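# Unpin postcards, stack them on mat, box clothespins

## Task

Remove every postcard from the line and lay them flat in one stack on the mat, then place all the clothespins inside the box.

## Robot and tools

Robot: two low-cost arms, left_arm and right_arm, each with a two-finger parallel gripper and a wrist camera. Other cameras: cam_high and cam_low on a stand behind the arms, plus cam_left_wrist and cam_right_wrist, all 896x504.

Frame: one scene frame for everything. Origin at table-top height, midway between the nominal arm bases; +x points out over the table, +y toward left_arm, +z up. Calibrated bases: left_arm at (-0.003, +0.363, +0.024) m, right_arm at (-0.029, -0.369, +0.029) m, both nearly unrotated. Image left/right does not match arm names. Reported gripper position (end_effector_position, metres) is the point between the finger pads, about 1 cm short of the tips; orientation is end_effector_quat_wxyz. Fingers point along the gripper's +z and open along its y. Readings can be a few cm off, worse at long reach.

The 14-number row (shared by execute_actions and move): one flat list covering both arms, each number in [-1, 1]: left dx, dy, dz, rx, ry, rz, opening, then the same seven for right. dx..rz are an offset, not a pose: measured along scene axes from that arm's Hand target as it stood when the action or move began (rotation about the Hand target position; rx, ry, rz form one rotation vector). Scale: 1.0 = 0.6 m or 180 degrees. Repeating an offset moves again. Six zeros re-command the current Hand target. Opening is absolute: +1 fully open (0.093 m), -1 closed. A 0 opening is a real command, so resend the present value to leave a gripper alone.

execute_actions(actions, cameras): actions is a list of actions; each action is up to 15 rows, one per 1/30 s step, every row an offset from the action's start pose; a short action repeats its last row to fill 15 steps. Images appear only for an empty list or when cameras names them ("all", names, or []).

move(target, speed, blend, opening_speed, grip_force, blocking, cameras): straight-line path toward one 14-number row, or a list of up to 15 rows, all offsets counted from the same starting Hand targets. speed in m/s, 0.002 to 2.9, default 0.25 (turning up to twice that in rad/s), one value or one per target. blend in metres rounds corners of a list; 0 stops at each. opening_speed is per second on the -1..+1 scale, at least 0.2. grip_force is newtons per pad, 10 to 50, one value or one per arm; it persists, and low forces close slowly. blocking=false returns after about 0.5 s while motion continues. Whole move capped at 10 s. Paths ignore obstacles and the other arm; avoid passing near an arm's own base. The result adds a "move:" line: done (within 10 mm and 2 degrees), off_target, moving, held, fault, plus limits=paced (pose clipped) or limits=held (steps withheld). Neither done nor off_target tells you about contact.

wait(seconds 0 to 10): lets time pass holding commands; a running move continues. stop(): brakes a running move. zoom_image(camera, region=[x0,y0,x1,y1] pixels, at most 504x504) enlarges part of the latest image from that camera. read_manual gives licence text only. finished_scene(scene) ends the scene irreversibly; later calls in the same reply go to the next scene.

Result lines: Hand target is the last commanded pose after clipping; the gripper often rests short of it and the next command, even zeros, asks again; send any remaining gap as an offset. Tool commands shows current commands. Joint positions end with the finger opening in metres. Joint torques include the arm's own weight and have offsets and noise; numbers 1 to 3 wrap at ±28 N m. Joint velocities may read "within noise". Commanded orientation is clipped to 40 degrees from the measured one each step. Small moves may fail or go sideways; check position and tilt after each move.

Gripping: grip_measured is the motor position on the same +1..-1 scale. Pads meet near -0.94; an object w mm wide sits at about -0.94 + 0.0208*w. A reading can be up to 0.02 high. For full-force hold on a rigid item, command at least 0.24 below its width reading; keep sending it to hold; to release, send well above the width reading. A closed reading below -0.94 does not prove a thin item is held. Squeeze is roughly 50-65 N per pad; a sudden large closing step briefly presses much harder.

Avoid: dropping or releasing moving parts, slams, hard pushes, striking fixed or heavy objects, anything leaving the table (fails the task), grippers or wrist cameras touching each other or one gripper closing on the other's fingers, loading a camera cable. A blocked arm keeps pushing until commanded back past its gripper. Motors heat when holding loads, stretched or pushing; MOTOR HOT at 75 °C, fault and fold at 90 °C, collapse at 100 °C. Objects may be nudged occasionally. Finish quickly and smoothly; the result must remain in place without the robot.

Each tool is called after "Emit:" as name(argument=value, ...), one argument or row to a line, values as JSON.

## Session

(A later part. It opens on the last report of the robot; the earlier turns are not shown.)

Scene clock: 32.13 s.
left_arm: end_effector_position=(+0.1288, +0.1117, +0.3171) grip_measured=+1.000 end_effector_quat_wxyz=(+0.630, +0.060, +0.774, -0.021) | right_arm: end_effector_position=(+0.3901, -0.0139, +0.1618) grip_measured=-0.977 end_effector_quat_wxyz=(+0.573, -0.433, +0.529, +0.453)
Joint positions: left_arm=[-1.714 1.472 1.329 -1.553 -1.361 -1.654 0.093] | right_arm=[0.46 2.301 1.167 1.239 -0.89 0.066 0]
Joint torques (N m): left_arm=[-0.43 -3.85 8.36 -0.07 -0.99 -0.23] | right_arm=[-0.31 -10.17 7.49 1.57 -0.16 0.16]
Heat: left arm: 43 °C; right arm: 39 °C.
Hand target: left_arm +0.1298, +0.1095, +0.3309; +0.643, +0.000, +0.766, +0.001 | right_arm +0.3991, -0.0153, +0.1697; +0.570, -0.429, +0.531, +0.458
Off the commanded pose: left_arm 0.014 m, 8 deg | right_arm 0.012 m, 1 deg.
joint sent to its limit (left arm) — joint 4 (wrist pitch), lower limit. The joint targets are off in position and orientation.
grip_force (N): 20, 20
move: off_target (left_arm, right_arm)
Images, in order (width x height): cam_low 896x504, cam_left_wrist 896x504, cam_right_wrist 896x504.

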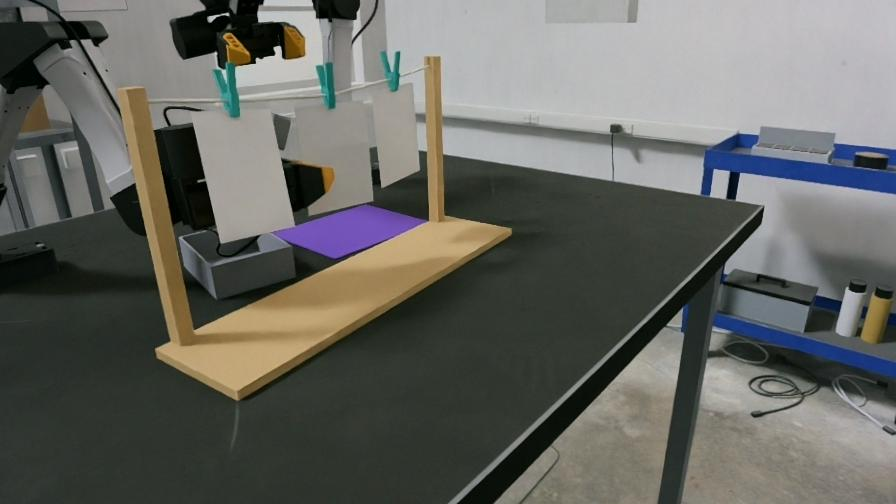

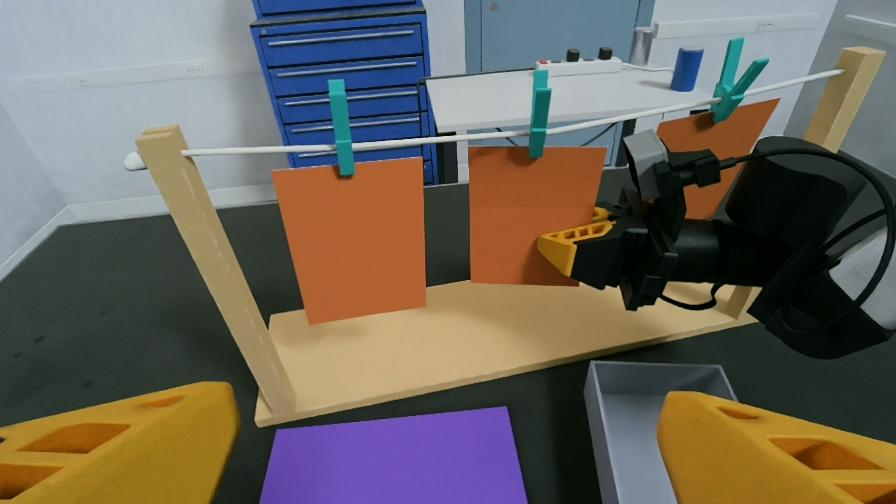

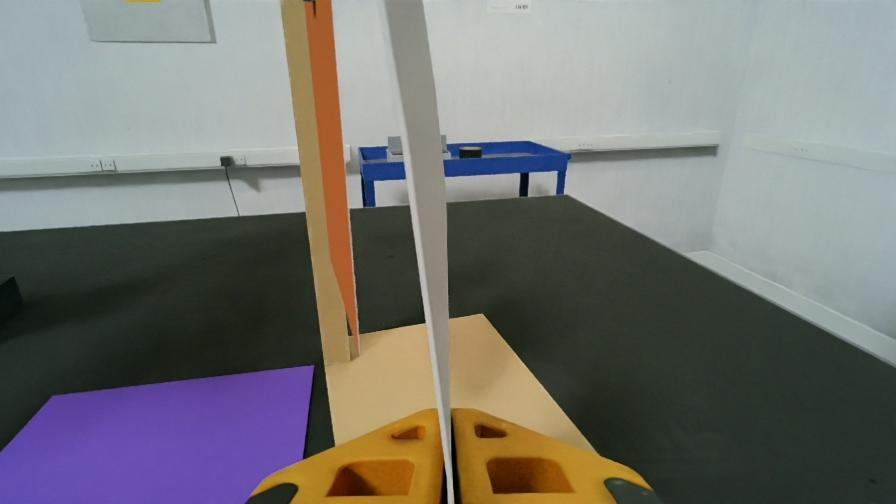

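Emit:
move(
  target=[0.184,0.0675,0.082,0.130,0.130,-0.487,1,0,0,0,0,0,0,-1],
  cameras=["all"],
)

Scene clock: 37.07 s.
left_arm: end_effector_position=(+0.2466, +0.1525, +0.3681) grip_measured=+1.000 end_effector_quat_wxyz=(+0.301, +0.628, +0.658, -0.286) | right_arm: end_effector_position=(+0.3901, -0.0139, +0.1618) grip_measured=-0.977 end_effector_quat_wxyz=(+0.573, -0.433, +0.529, +0.453)
Joint positions: left_arm=[-0.338 1.575 1.944 -1.535 0.777 1.023 0.093] | right_arm=[0.46 2.301 1.167 1.239 -0.89 0.066 0]
Joint torques (N m): left_arm=[-0.09 -4.33 7.97 0.68 0.83 0.3] | right_arm=[-0.29 -10.21 7.53 1.56 -0.15 0.16]
Heat: left arm: 43 °C; right arm: 39 °C.
Hand target: left_arm +0.2402, +0.1500, +0.3801; +0.300, +0.640, +0.641, -0.298 | right_arm +0.3991, -0.0153, +0.1697; +0.570, -0.429, +0.531, +0.458
Off the commanded pose: left_arm 0.014 m, 3 deg | right_arm 0.012 m, 1 deg.
joint sent to its limit (left arm) — joint 4 (wrist pitch), lower limit. The joint targets are off in position, not in orientation.
grip_force (N): 20, 20
move: off_target (left_arm, right_arm)

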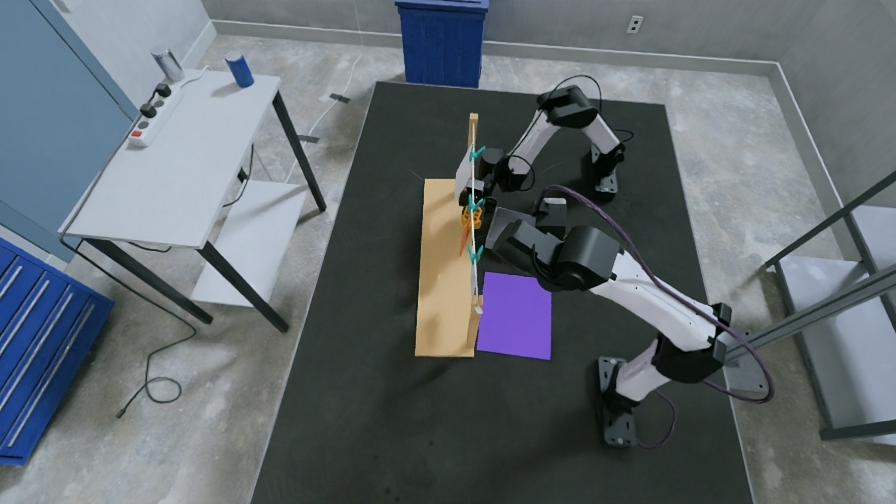

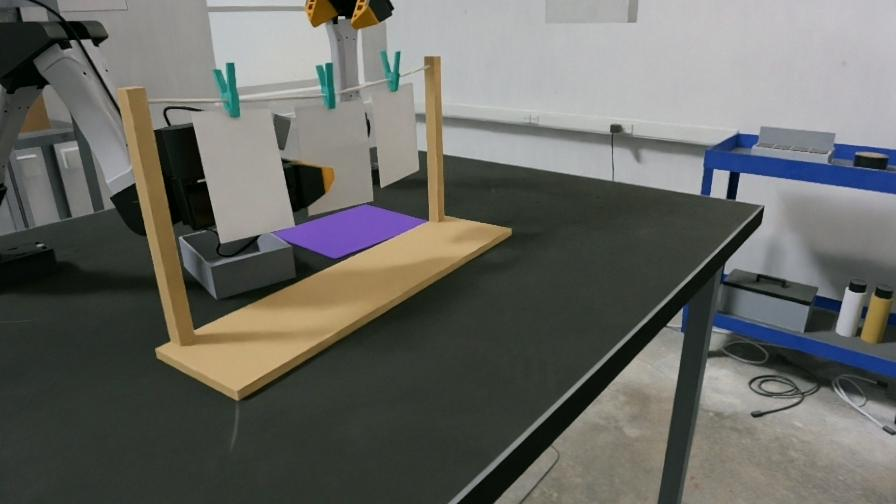

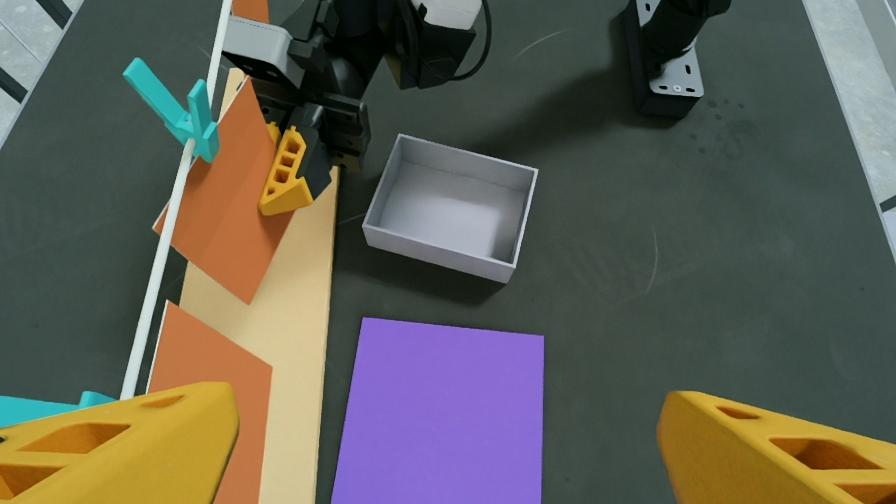

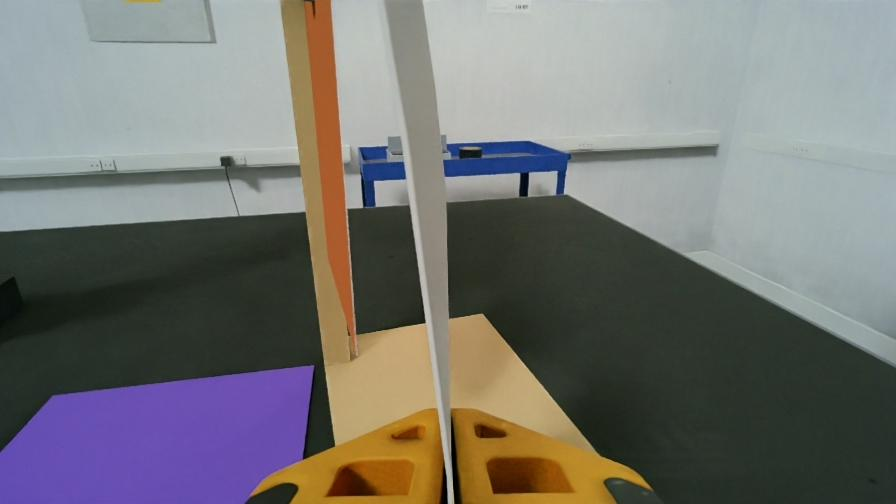

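Emit:
move(
  target=[0,0,0,0,0,0,1,-0.033,0,0,0,0,0,-1],
  speed=0.05,
  cameras=["cam_low","cam_left_wrist","cam_right_wrist"],
)

Scene clock: 38.63 s.
left_arm: end_effector_position=(+0.2466, +0.1525, +0.3681) grip_measured=+1.000 end_effector_quat_wxyz=(+0.301, +0.628, +0.658, -0.286) | right_arm: end_effector_position=(+0.3800, -0.0141, +0.1465) grip_measured=-0.977 end_effector_quat_wxyz=(+0.555, -0.429, +0.545, +0.459)
Joint positions: left_arm=[-0.338 1.575 1.944 -1.535 0.777 1.023 0.093] | right_arm=[0.47 2.301 1.121 1.239 -0.885 0.07 0]
Joint torques (N m): left_arm=[-0.14 -4.37 7.98 0.68 0.82 0.29] | right_arm=[0.62 -13.55 3.7 1.99 0.02 0.11]
Heat: left arm: 43 °C; right arm: 39 °C.
Hand target: left_arm +0.2402, +0.1500, +0.3801; +0.300, +0.640, +0.641, -0.298 | right_arm +0.3793, -0.0153, +0.1697; +0.570, -0.429, +0.531, +0.458
Off the commanded pose: left_arm 0.014 m, 3 deg | right_arm 0.023 m, 2 deg.
joint sent to its limit (left arm) — joint 4 (wrist pitch), lower limit. The joint targets are off in position, not in orientation.
grip_force (N): 20, 20
move: off_target (left_arm, right_arm)
Images, in order (width x height): cam_low 896x504, cam_left_wrist 896x504, cam_right_wrist 896x504.

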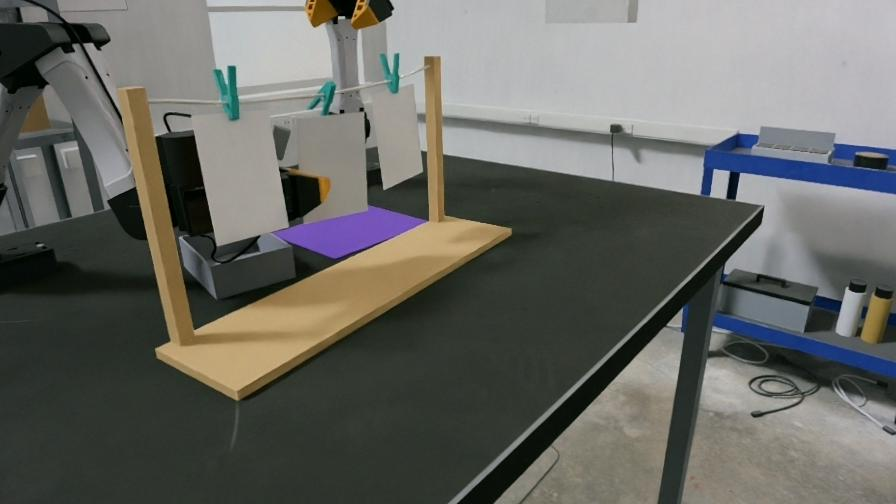

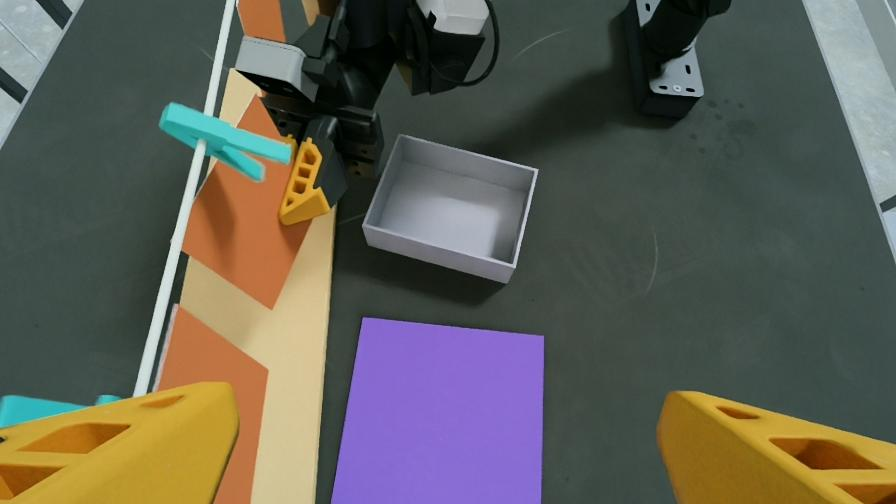

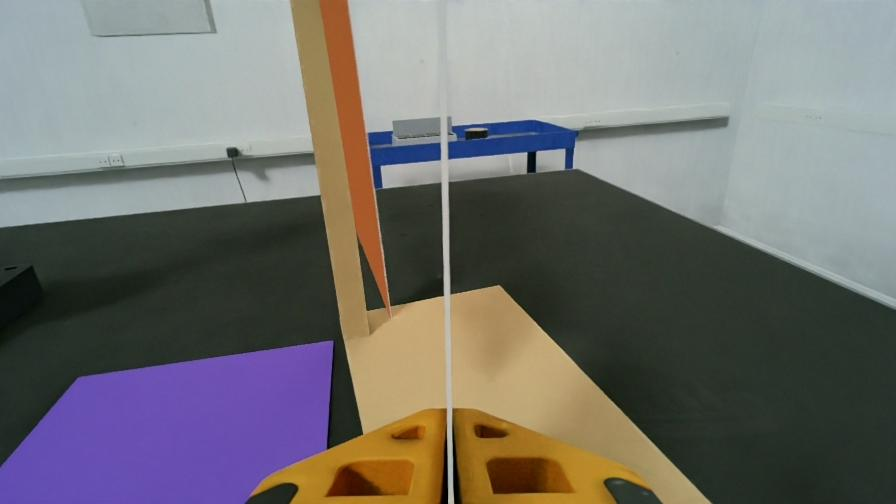

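Emit:
move(
  target=[-0.15,0.417,-0.083,-0.13,-0.13,0.487,1,0,0,0,0,0,0,-1],
  cameras=["cam_low","cam_left_wrist","cam_high"],
)

Scene clock: 43.40 s.
left_arm: end_effector_position=(+0.1545, +0.4026, +0.3251) grip_measured=+1.000 end_effector_quat_wxyz=(+0.581, -0.065, +0.809, +0.064) | right_arm: end_effector_position=(+0.3800, -0.0141, +0.1465) grip_measured=-0.977 end_effector_quat_wxyz=(+0.555, -0.429, +0.545, +0.459)
Joint positions: left_arm=[1.54 0.501 1.033 -1.533 1.185 0.995 0.093] | right_arm=[0.47 2.301 1.121 1.239 -0.885 0.07 0]
Joint torques (N m): left_arm=[-0.98 4.01 7.32 0.78 0.38 0.32] | right_arm=[0.59 -13.59 3.74 1.99 0.02 0.11]
Heat: left arm: 42 °C; right arm: 40 °C.
Hand target: left_arm +0.1502, +0.4002, +0.3303; +0.643, +0.000, +0.766, +0.001 | right_arm +0.3793, -0.0153, +0.1697; +0.570, -0.429, +0.531, +0.458
Off the commanded pose: left_arm 0.007 m, 14 deg | right_arm 0.023 m, 2 deg.
joint sent to its limit (left arm) — joint 4 (wrist pitch), lower limit. The joint targets are off in position and orientation.
grip_force (N): 20, 20
move: off_target (left_arm, right_arm)
Images, in order (width x height): cam_high 896x504, cam_low 896x504, cam_left_wrist 896x504.

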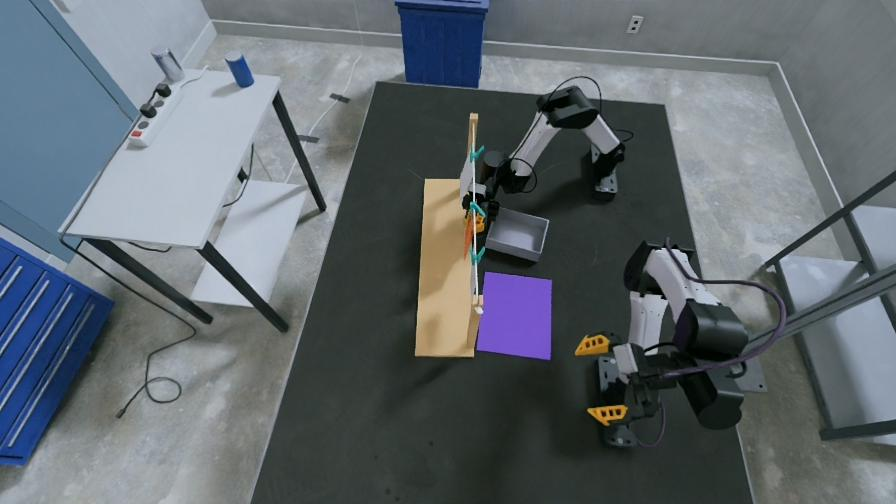

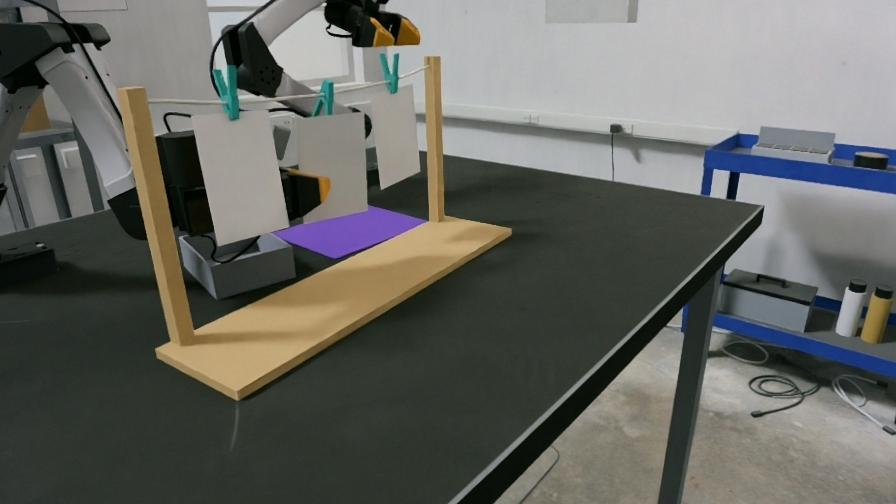

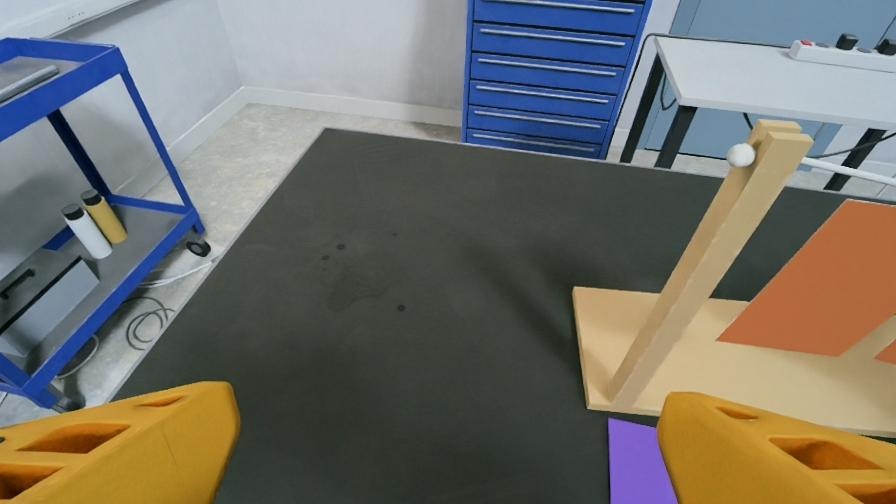

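Emit:
move(
  target=[
    [0,0,0,0,0,0,1,0,0,-0.03,0,0,0,-1],
    [0,0,0,0,0,0,1,-0.215,0.0,-0.03,0,0,0,-1],
  ],
  speed=0.12,
  grip_force=40,
  blend=0.005,
  cameras=["cam_low","cam_right_wrist","cam_high"],
)

Scene clock: 46.67 s.
left_arm: end_effector_position=(+0.1543, +0.4024, +0.3243) grip_measured=+1.000 end_effector_quat_wxyz=(+0.579, -0.064, +0.810, +0.064) | right_arm: end_effector_position=(+0.2493, -0.0156, +0.1183) grip_measured=-0.977 end_effector_quat_wxyz=(+0.520, -0.425, +0.577, +0.465)
Joint positions: left_arm=[1.535 0.501 1.033 -1.533 1.179 0.995 0.093] | right_arm=[0.657 2.131 0.617 1.48 -0.706 0.073 0]
Joint torques (N m): left_arm=[-0.98 4.21 7.49 0.78 0.39 0.3] | right_arm=[0.43 -10.48 2.47 2.89 0.15 -0.12]
Heat: left arm: 43 °C; right arm: 41 °C.
Hand target: left_arm +0.1502, +0.4002, +0.3303; +0.643, +0.000, +0.766, +0.001 | right_arm +0.2503, -0.0153, +0.1517; +0.570, -0.429, +0.531, +0.458
Off the commanded pose: left_arm 0.008 m, 14 deg | right_arm 0.033 m, 8 deg.
joint sent to its limit (left arm) — joint 4 (wrist pitch), lower limit. The joint targets are off in position and orientation.
grip_force (N): 40, 40
move: off_target (left_arm, right_arm)
Images, in order (width x height): cam_high 896x504, cam_low 896x504, cam_right_wrist 896x504.

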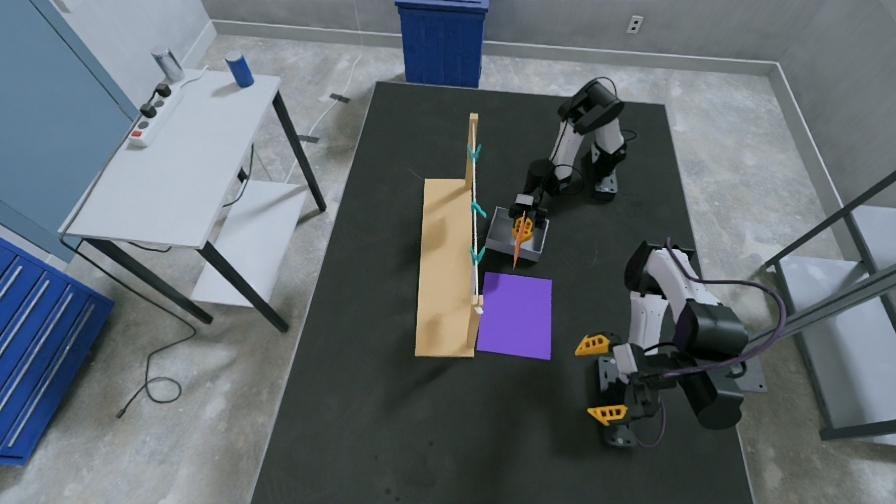

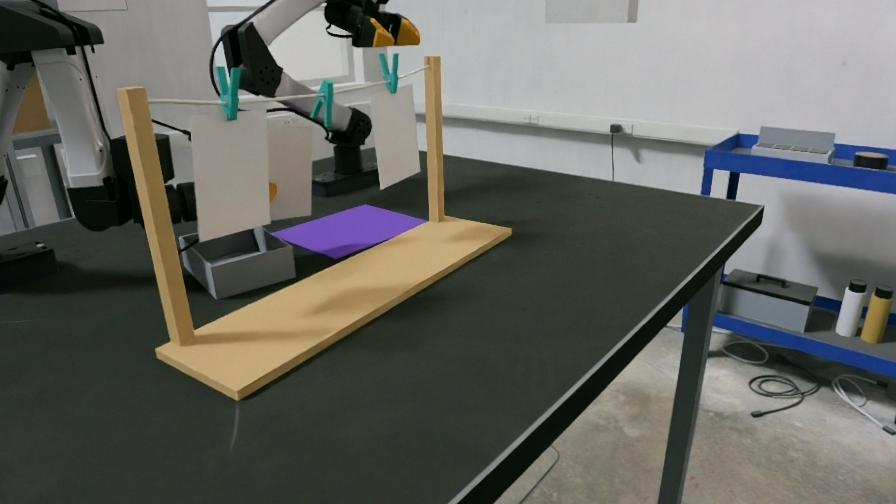

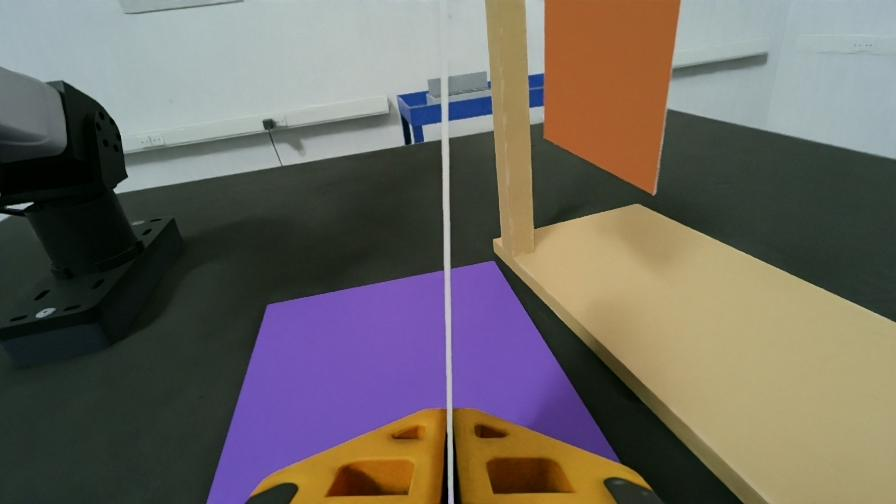

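Emit:
move(
  target=[
    [0,0,0,0,0,0,1,0.0,0.1,0.1,0,0,0,-1],
    [0,0,0,0,0,0,1,0.017,0.175,0.1,-0.266,-0.443,0.139,-1],
  ],
  speed=0.2,
  blend=0.02,
  cameras=["cam_low","cam_right_wrist","cam_high"],
)

Scene clock: 52.47 s.
left_arm: end_effector_position=(+0.1543, +0.4024, +0.3243) grip_measured=+1.000 end_effector_quat_wxyz=(+0.579, -0.064, +0.810, +0.064) | right_arm: end_effector_position=(+0.2552, +0.0871, +0.1961) grip_measured=-0.977 end_effector_quat_wxyz=(-0.456, +0.884, -0.093, +0.033)
Joint positions: left_arm=[1.535 0.501 1.033 -1.533 1.179 0.995 0.093] | right_arm=[0.888 1.913 1.471 -0.243 -0.403 -1.849 0]
Joint torques (N m): left_arm=[-0.96 4.18 7.54 0.78 0.38 0.3] | right_arm=[0.59 -9.16 10.11 1.55 0 -0.07]
Heat: left arm: 43 °C; right arm: 40 °C.
Hand target: left_arm +0.1502, +0.4002, +0.3303; +0.643, +0.000, +0.766, +0.001 | right_arm +0.2605, +0.0897, +0.2117; -0.460, +0.882, -0.089, +0.045
Off the commanded pose: left_arm 0.008 m, 14 deg | right_arm 0.017 m, 2 deg.
joint sent to its limit (left arm) — joint 4 (wrist pitch), lower limit. The joint targets are off in position and orientation.
grip_force (N): 40, 40
move: off_target (left_arm, right_arm)
Images, in order (width x height): cam_high 896x504, cam_low 896x504, cam_right_wrist 896x504.

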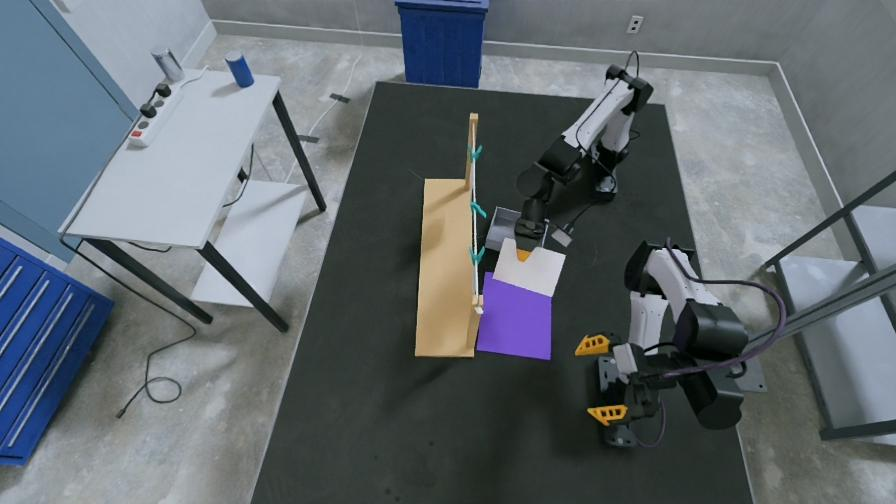

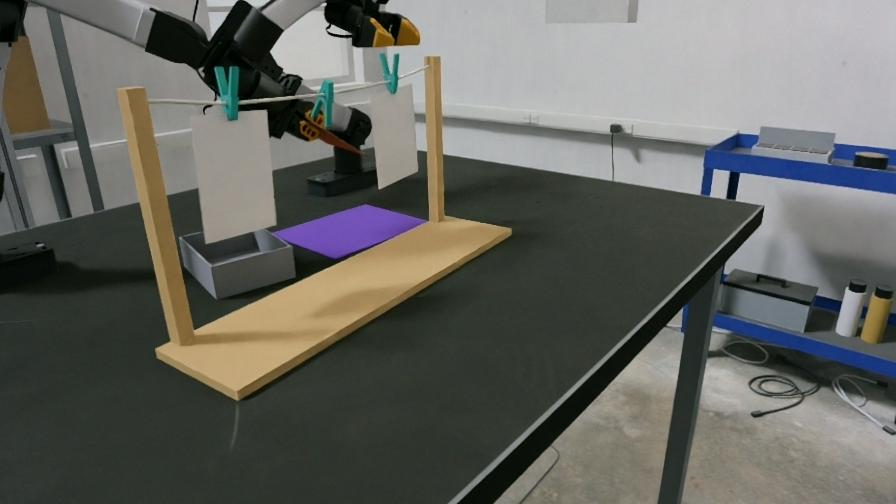

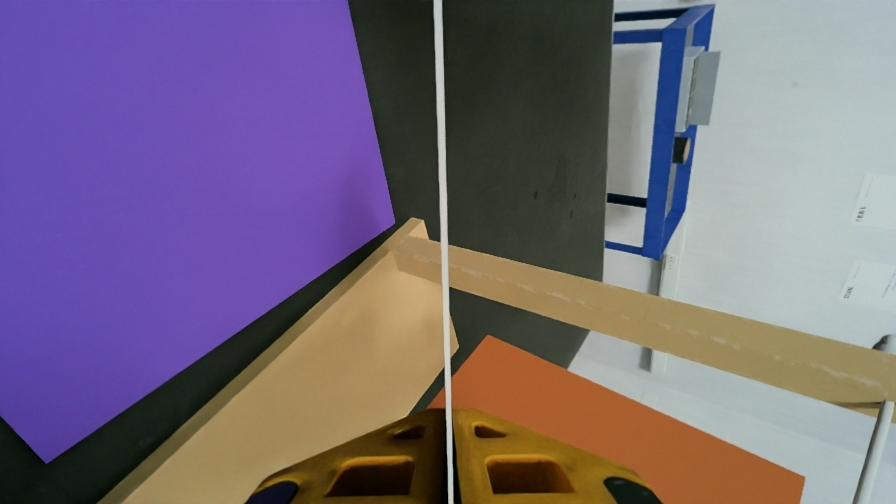

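Emit:
move(
  target=[0,0,0,0,0,0,1,0.02,0.063,-0.193,0,0,0,-1],
  speed=0.15,
  cameras=["cam_low","cam_right_wrist","cam_high"],
)

Scene clock: 54.60 s.
left_arm: end_effector_position=(+0.1543, +0.4024, +0.3243) grip_measured=+1.000 end_effector_quat_wxyz=(+0.579, -0.064, +0.810, +0.064) | right_arm: end_effector_position=(+0.2666, +0.1185, +0.0794) grip_measured=-0.977 end_effector_quat_wxyz=(-0.433, +0.896, -0.093, +0.025)
Joint positions: left_arm=[1.535 0.501 1.033 -1.533 1.179 0.995 0.093] | right_arm=[0.915 2.198 1.453 0.009 -0.379 -1.849 0]
Joint torques (N m): left_arm=[-0.98 4.16 7.51 0.78 0.37 0.31] | right_arm=[0.65 -11.45 5.22 2.44 0.02 0.11]
Heat: left arm: 43 °C; right arm: 40 °C.
Hand target: left_arm +0.1502, +0.4002, +0.3303; +0.643, +0.000, +0.766, +0.001 | right_arm +0.2725, +0.1275, +0.0959; -0.460, +0.882, -0.089, +0.045
Off the commanded pose: left_arm 0.008 m, 14 deg | right_arm 0.020 m, 4 deg.
joint sent to its limit (left arm) — joint 4 (wrist pitch), lower limit. The joint targets are off in position and orientation.
grip_force (N): 40, 40
move: off_target (left_arm, right_arm)
Images, in order (width x height): cam_high 896x504, cam_low 896x504, cam_right_wrist 896x504.

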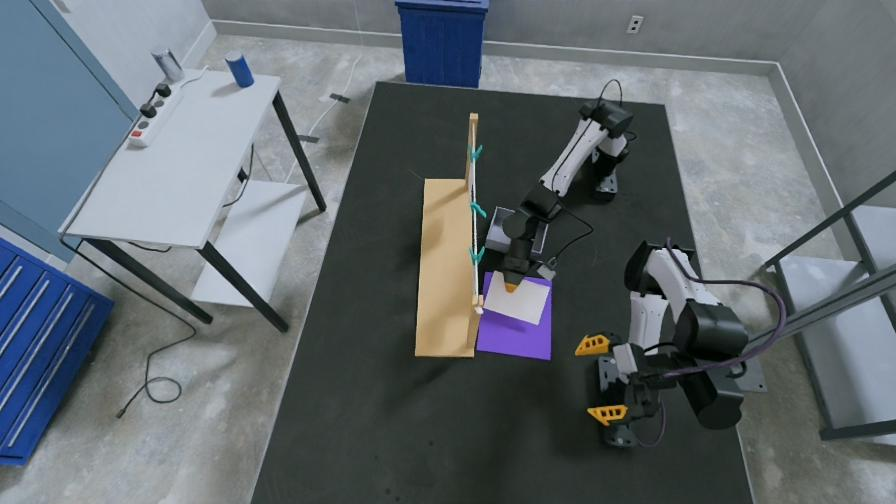

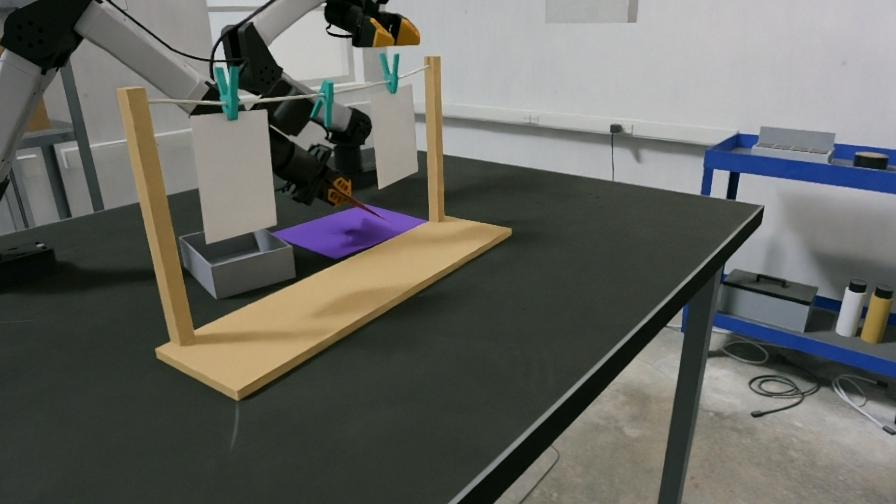

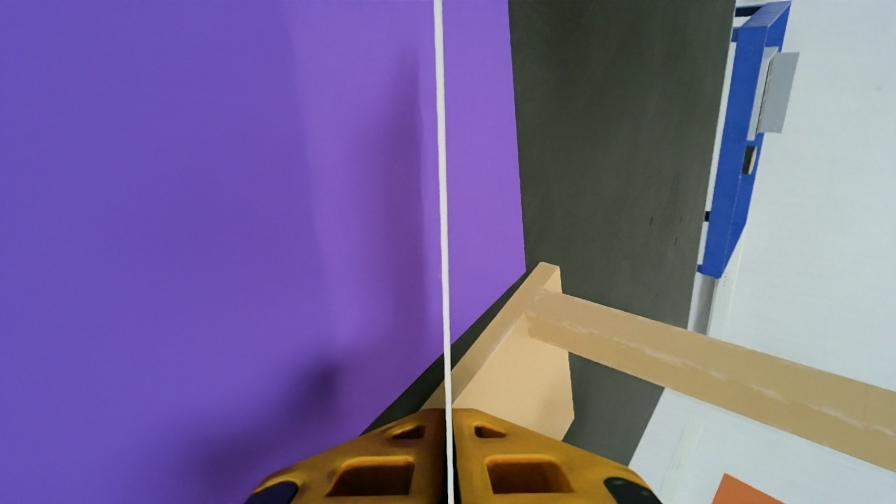

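Emit:
move(
  target=[0,0,0,0,0,0,1,0,0.01,-0.05,0.066,-0.011,0,-1],
  speed=0.06,
  cameras=["cam_low","cam_right_wrist","cam_high"],
)

Emit:
zoom_image(
  camera="cam_low",
  region=[240, 120, 480, 260],
)

Scene clock: 57.60 s.
left_arm: end_effector_position=(+0.1543, +0.4024, +0.3243) grip_measured=+1.000 end_effector_quat_wxyz=(+0.579, -0.064, +0.810, +0.064) | right_arm: end_effector_position=(+0.2707, +0.1278, +0.0502) grip_measured=-0.977 end_effector_quat_wxyz=(-0.520, +0.848, -0.092, +0.052)
Joint positions: left_arm=[1.535 0.501 1.033 -1.533 1.179 0.995 0.093] | right_arm=[0.915 2.301 1.287 0.5 -0.394 -1.777 0]
Joint torques (N m): left_arm=[-0.95 4.14 7.49 0.77 0.38 0.31] | right_arm=[-0.12 -10.84 4.41 2.69 -0.4 0.22]
Heat: left arm: 43 °C; right arm: 41 °C.
Hand target: left_arm +0.1502, +0.4002, +0.3303; +0.643, +0.000, +0.766, +0.001 | right_arm +0.2725, +0.1335, +0.0659; -0.550, +0.829, -0.086, +0.051
Off the commanded pose: left_arm 0.008 m, 14 deg | right_arm 0.017 m, 4 deg.
joint sent to its limit (left arm) — joint 4 (wrist pitch), lower limit. The joint targets are off in position and orientation.
grip_force (N): 40, 40
move: off_target (left_arm, right_arm)
Images, in order (width x height): cam_high 896x504, cam_low 896x504, cam_right_wrist 896x504.

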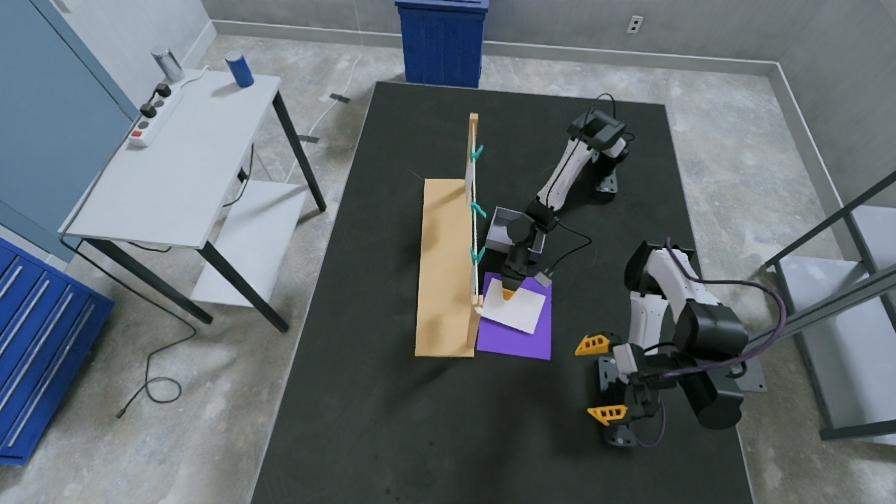

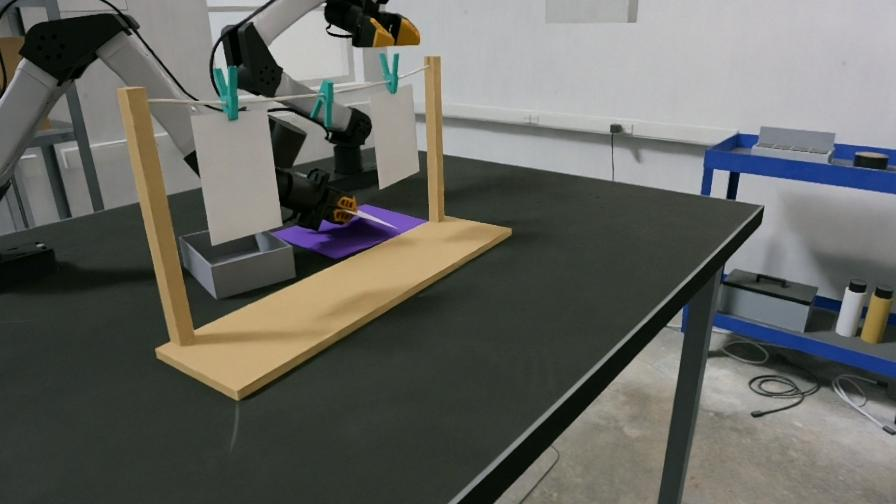

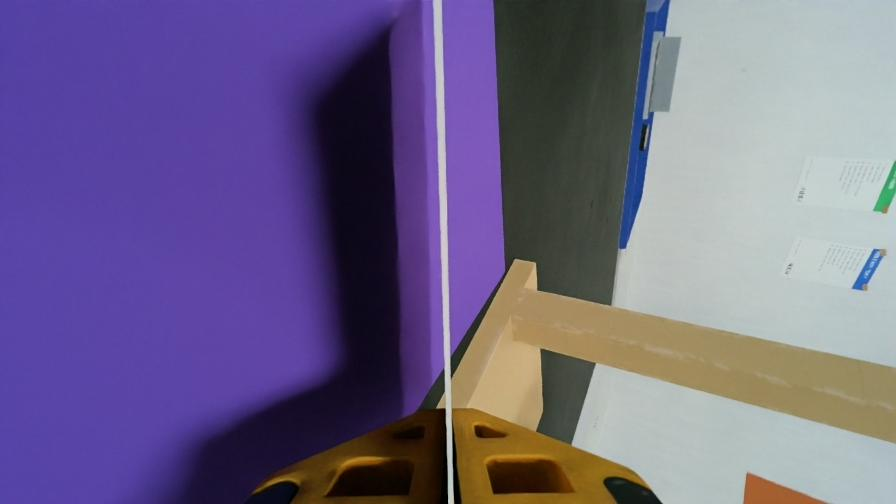

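Scaled by 2.100 from the camera's 896x504 image, which has a finer 1280x720 frame.

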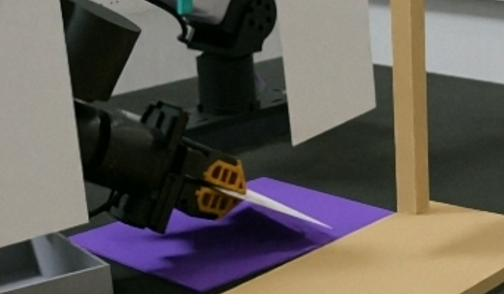

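Emit:
move(
  target=[0,0,0,0,0,0,1,-0.02,0.02,-0.035,0.02,-0.004,0,-1],
  speed=0.06,
  cameras=["cam_low","cam_right_wrist","cam_high"],
)

Emit:
zoom_image(
  camera="cam_low",
  region=[240, 120, 480, 260],
)

Scene clock: 59.00 s.
left_arm: end_effector_position=(+0.1543, +0.4024, +0.3243) grip_measured=+1.000 end_effector_quat_wxyz=(+0.579, -0.064, +0.810, +0.064) | right_arm: end_effector_position=(+0.2662, +0.1380, +0.0333) grip_measured=-0.977 end_effector_quat_wxyz=(-0.553, +0.826, -0.091, +0.055)
Joint positions: left_arm=[1.535 0.501 1.033 -1.533 1.179 0.995 0.093] | right_arm=[0.931 2.392 1.272 0.693 -0.394 -1.734 0]
Joint torques (N m): left_arm=[-0.96 4.16 7.5 0.77 0.37 0.3] | right_arm=[0.65 -10.8 3.78 2.69 -0.16 0.21]
Heat: left arm: 43 °C; right arm: 42 °C.
Hand target: left_arm +0.1502, +0.4002, +0.3303; +0.643, +0.000, +0.766, +0.001 | right_arm +0.2605, +0.1455, +0.0449; -0.576, +0.811, -0.084, +0.054
Off the commanded pose: left_arm 0.008 m, 14 deg | right_arm 0.015 m, 3 deg.
joint sent to its limit (left arm) — joint 4 (wrist pitch), lower limit. The joint targets are off in position and orientation.
grip_force (N): 40, 40
move: off_target (left_arm, right_arm)
Images, in order (width x height): cam_high 896x504, cam_low 896x504, cam_right_wrist 896x504.

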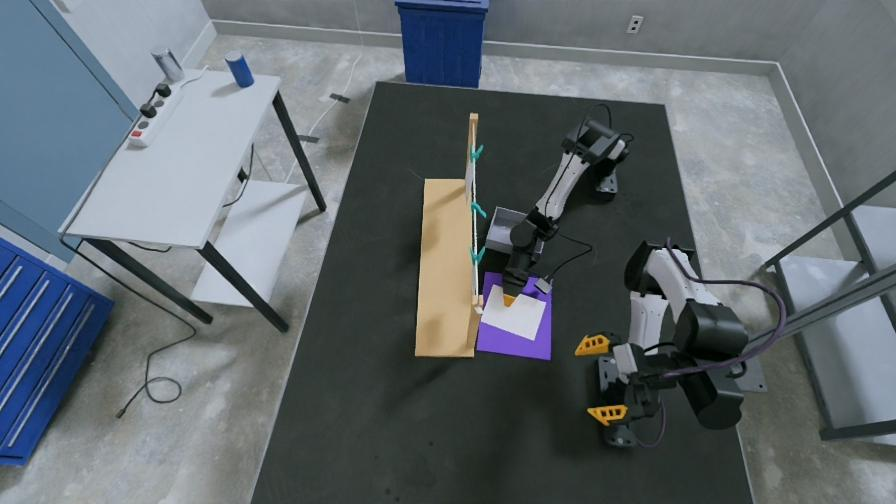

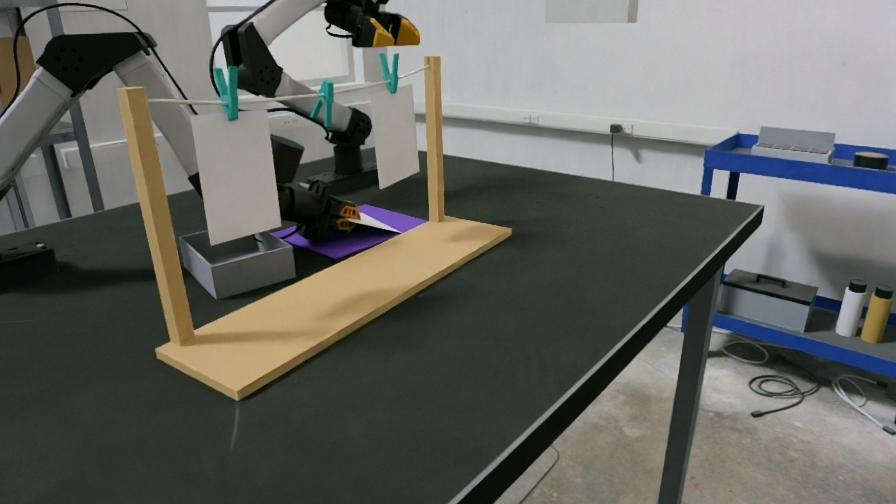

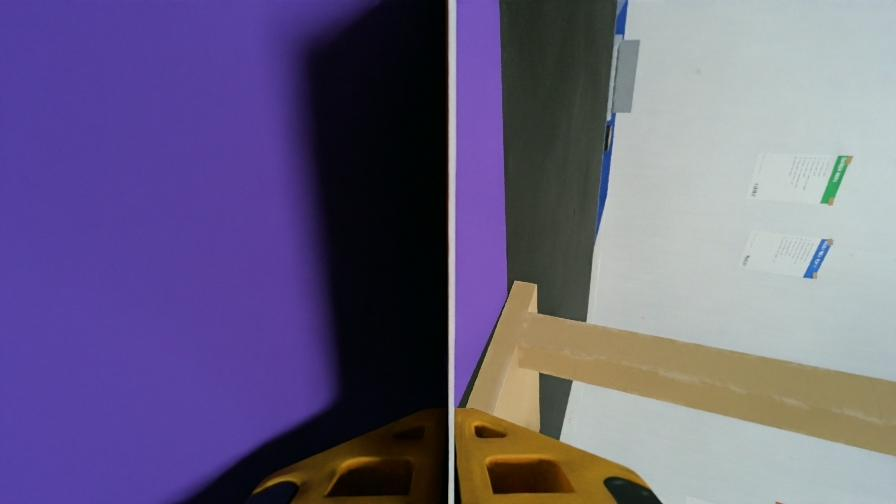

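Scaled by 2.100 from the camera's 896x504 image, which has a finer 1280x720 frame.

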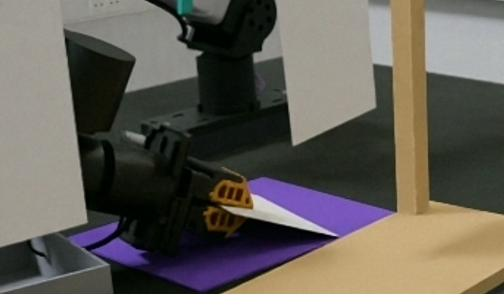

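Emit:
move(
  target=[0,0,0,0,0,0,1,0,0,-0.01,0,0,0,-0.5],
  speed=0.06,
  opening_speed=0.5,
  cameras=["cam_low","cam_right_wrist"],
)

Emit:
zoom_image(
  camera="cam_low",
  region=[240, 120, 480, 260],
)

Scene clock: 60.63 s.
left_arm: end_effector_position=(+0.1543, +0.4024, +0.3243) grip_measured=+1.000 end_effector_quat_wxyz=(+0.579, -0.064, +0.810, +0.064) | right_arm: end_effector_position=(+0.2666, +0.1402, +0.0333) grip_measured=-0.503 end_effector_quat_wxyz=(-0.562, +0.820, -0.088, +0.059)
Joint positions: left_arm=[1.535 0.501 1.033 -1.533 1.179 0.995 0.093] | right_arm=[0.933 2.407 1.272 0.734 -0.394 -1.731 0.021]
Joint torques (N m): left_arm=[-0.95 4.22 7.51 0.78 0.37 0.3] | right_arm=[0.72 -10.58 3.89 2.49 -0.15 0.2]
Heat: left arm: 43 °C; right arm: 42 °C.
Hand target: left_arm +0.1502, +0.4002, +0.3303; +0.643, +0.000, +0.766, +0.001 | right_arm +0.2605, +0.1455, +0.0389; -0.576, +0.811, -0.084, +0.054
Off the commanded pose: left_arm 0.008 m, 14 deg | right_arm 0.010 m, 2 deg.
joint sent to its limit (left arm) — joint 4 (wrist pitch), lower limit. The joint targets are off in position and orientation.
grip_force (N): 40, 40
move: off_target (left_arm)
Images, in order (width x height): cam_low 896x504, cam_right_wrist 896x504.

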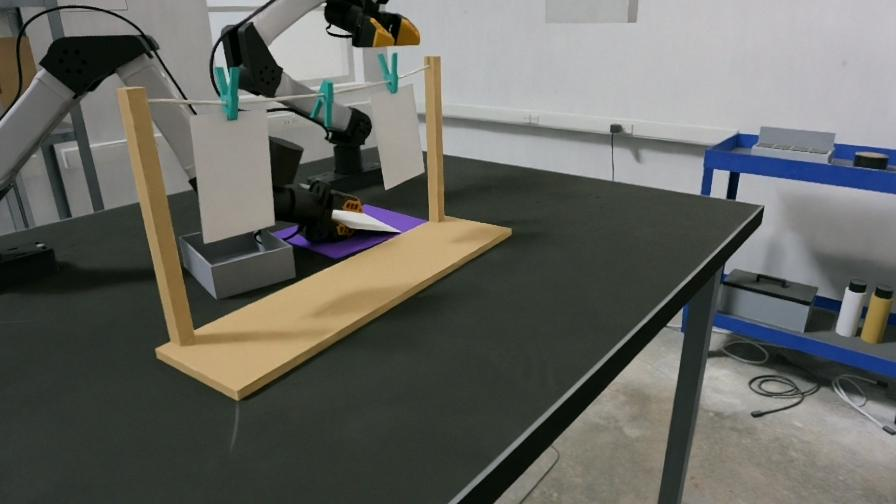

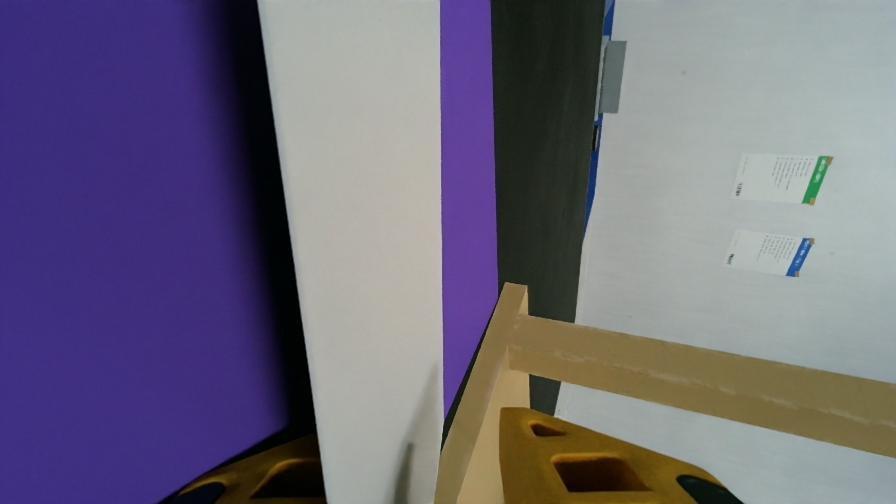

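Scaled by 2.100 from the camera's 896x504 image, which has a finer 1280x720 frame.

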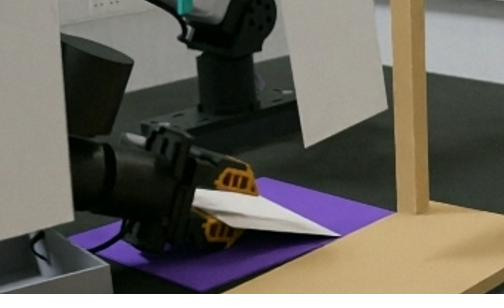

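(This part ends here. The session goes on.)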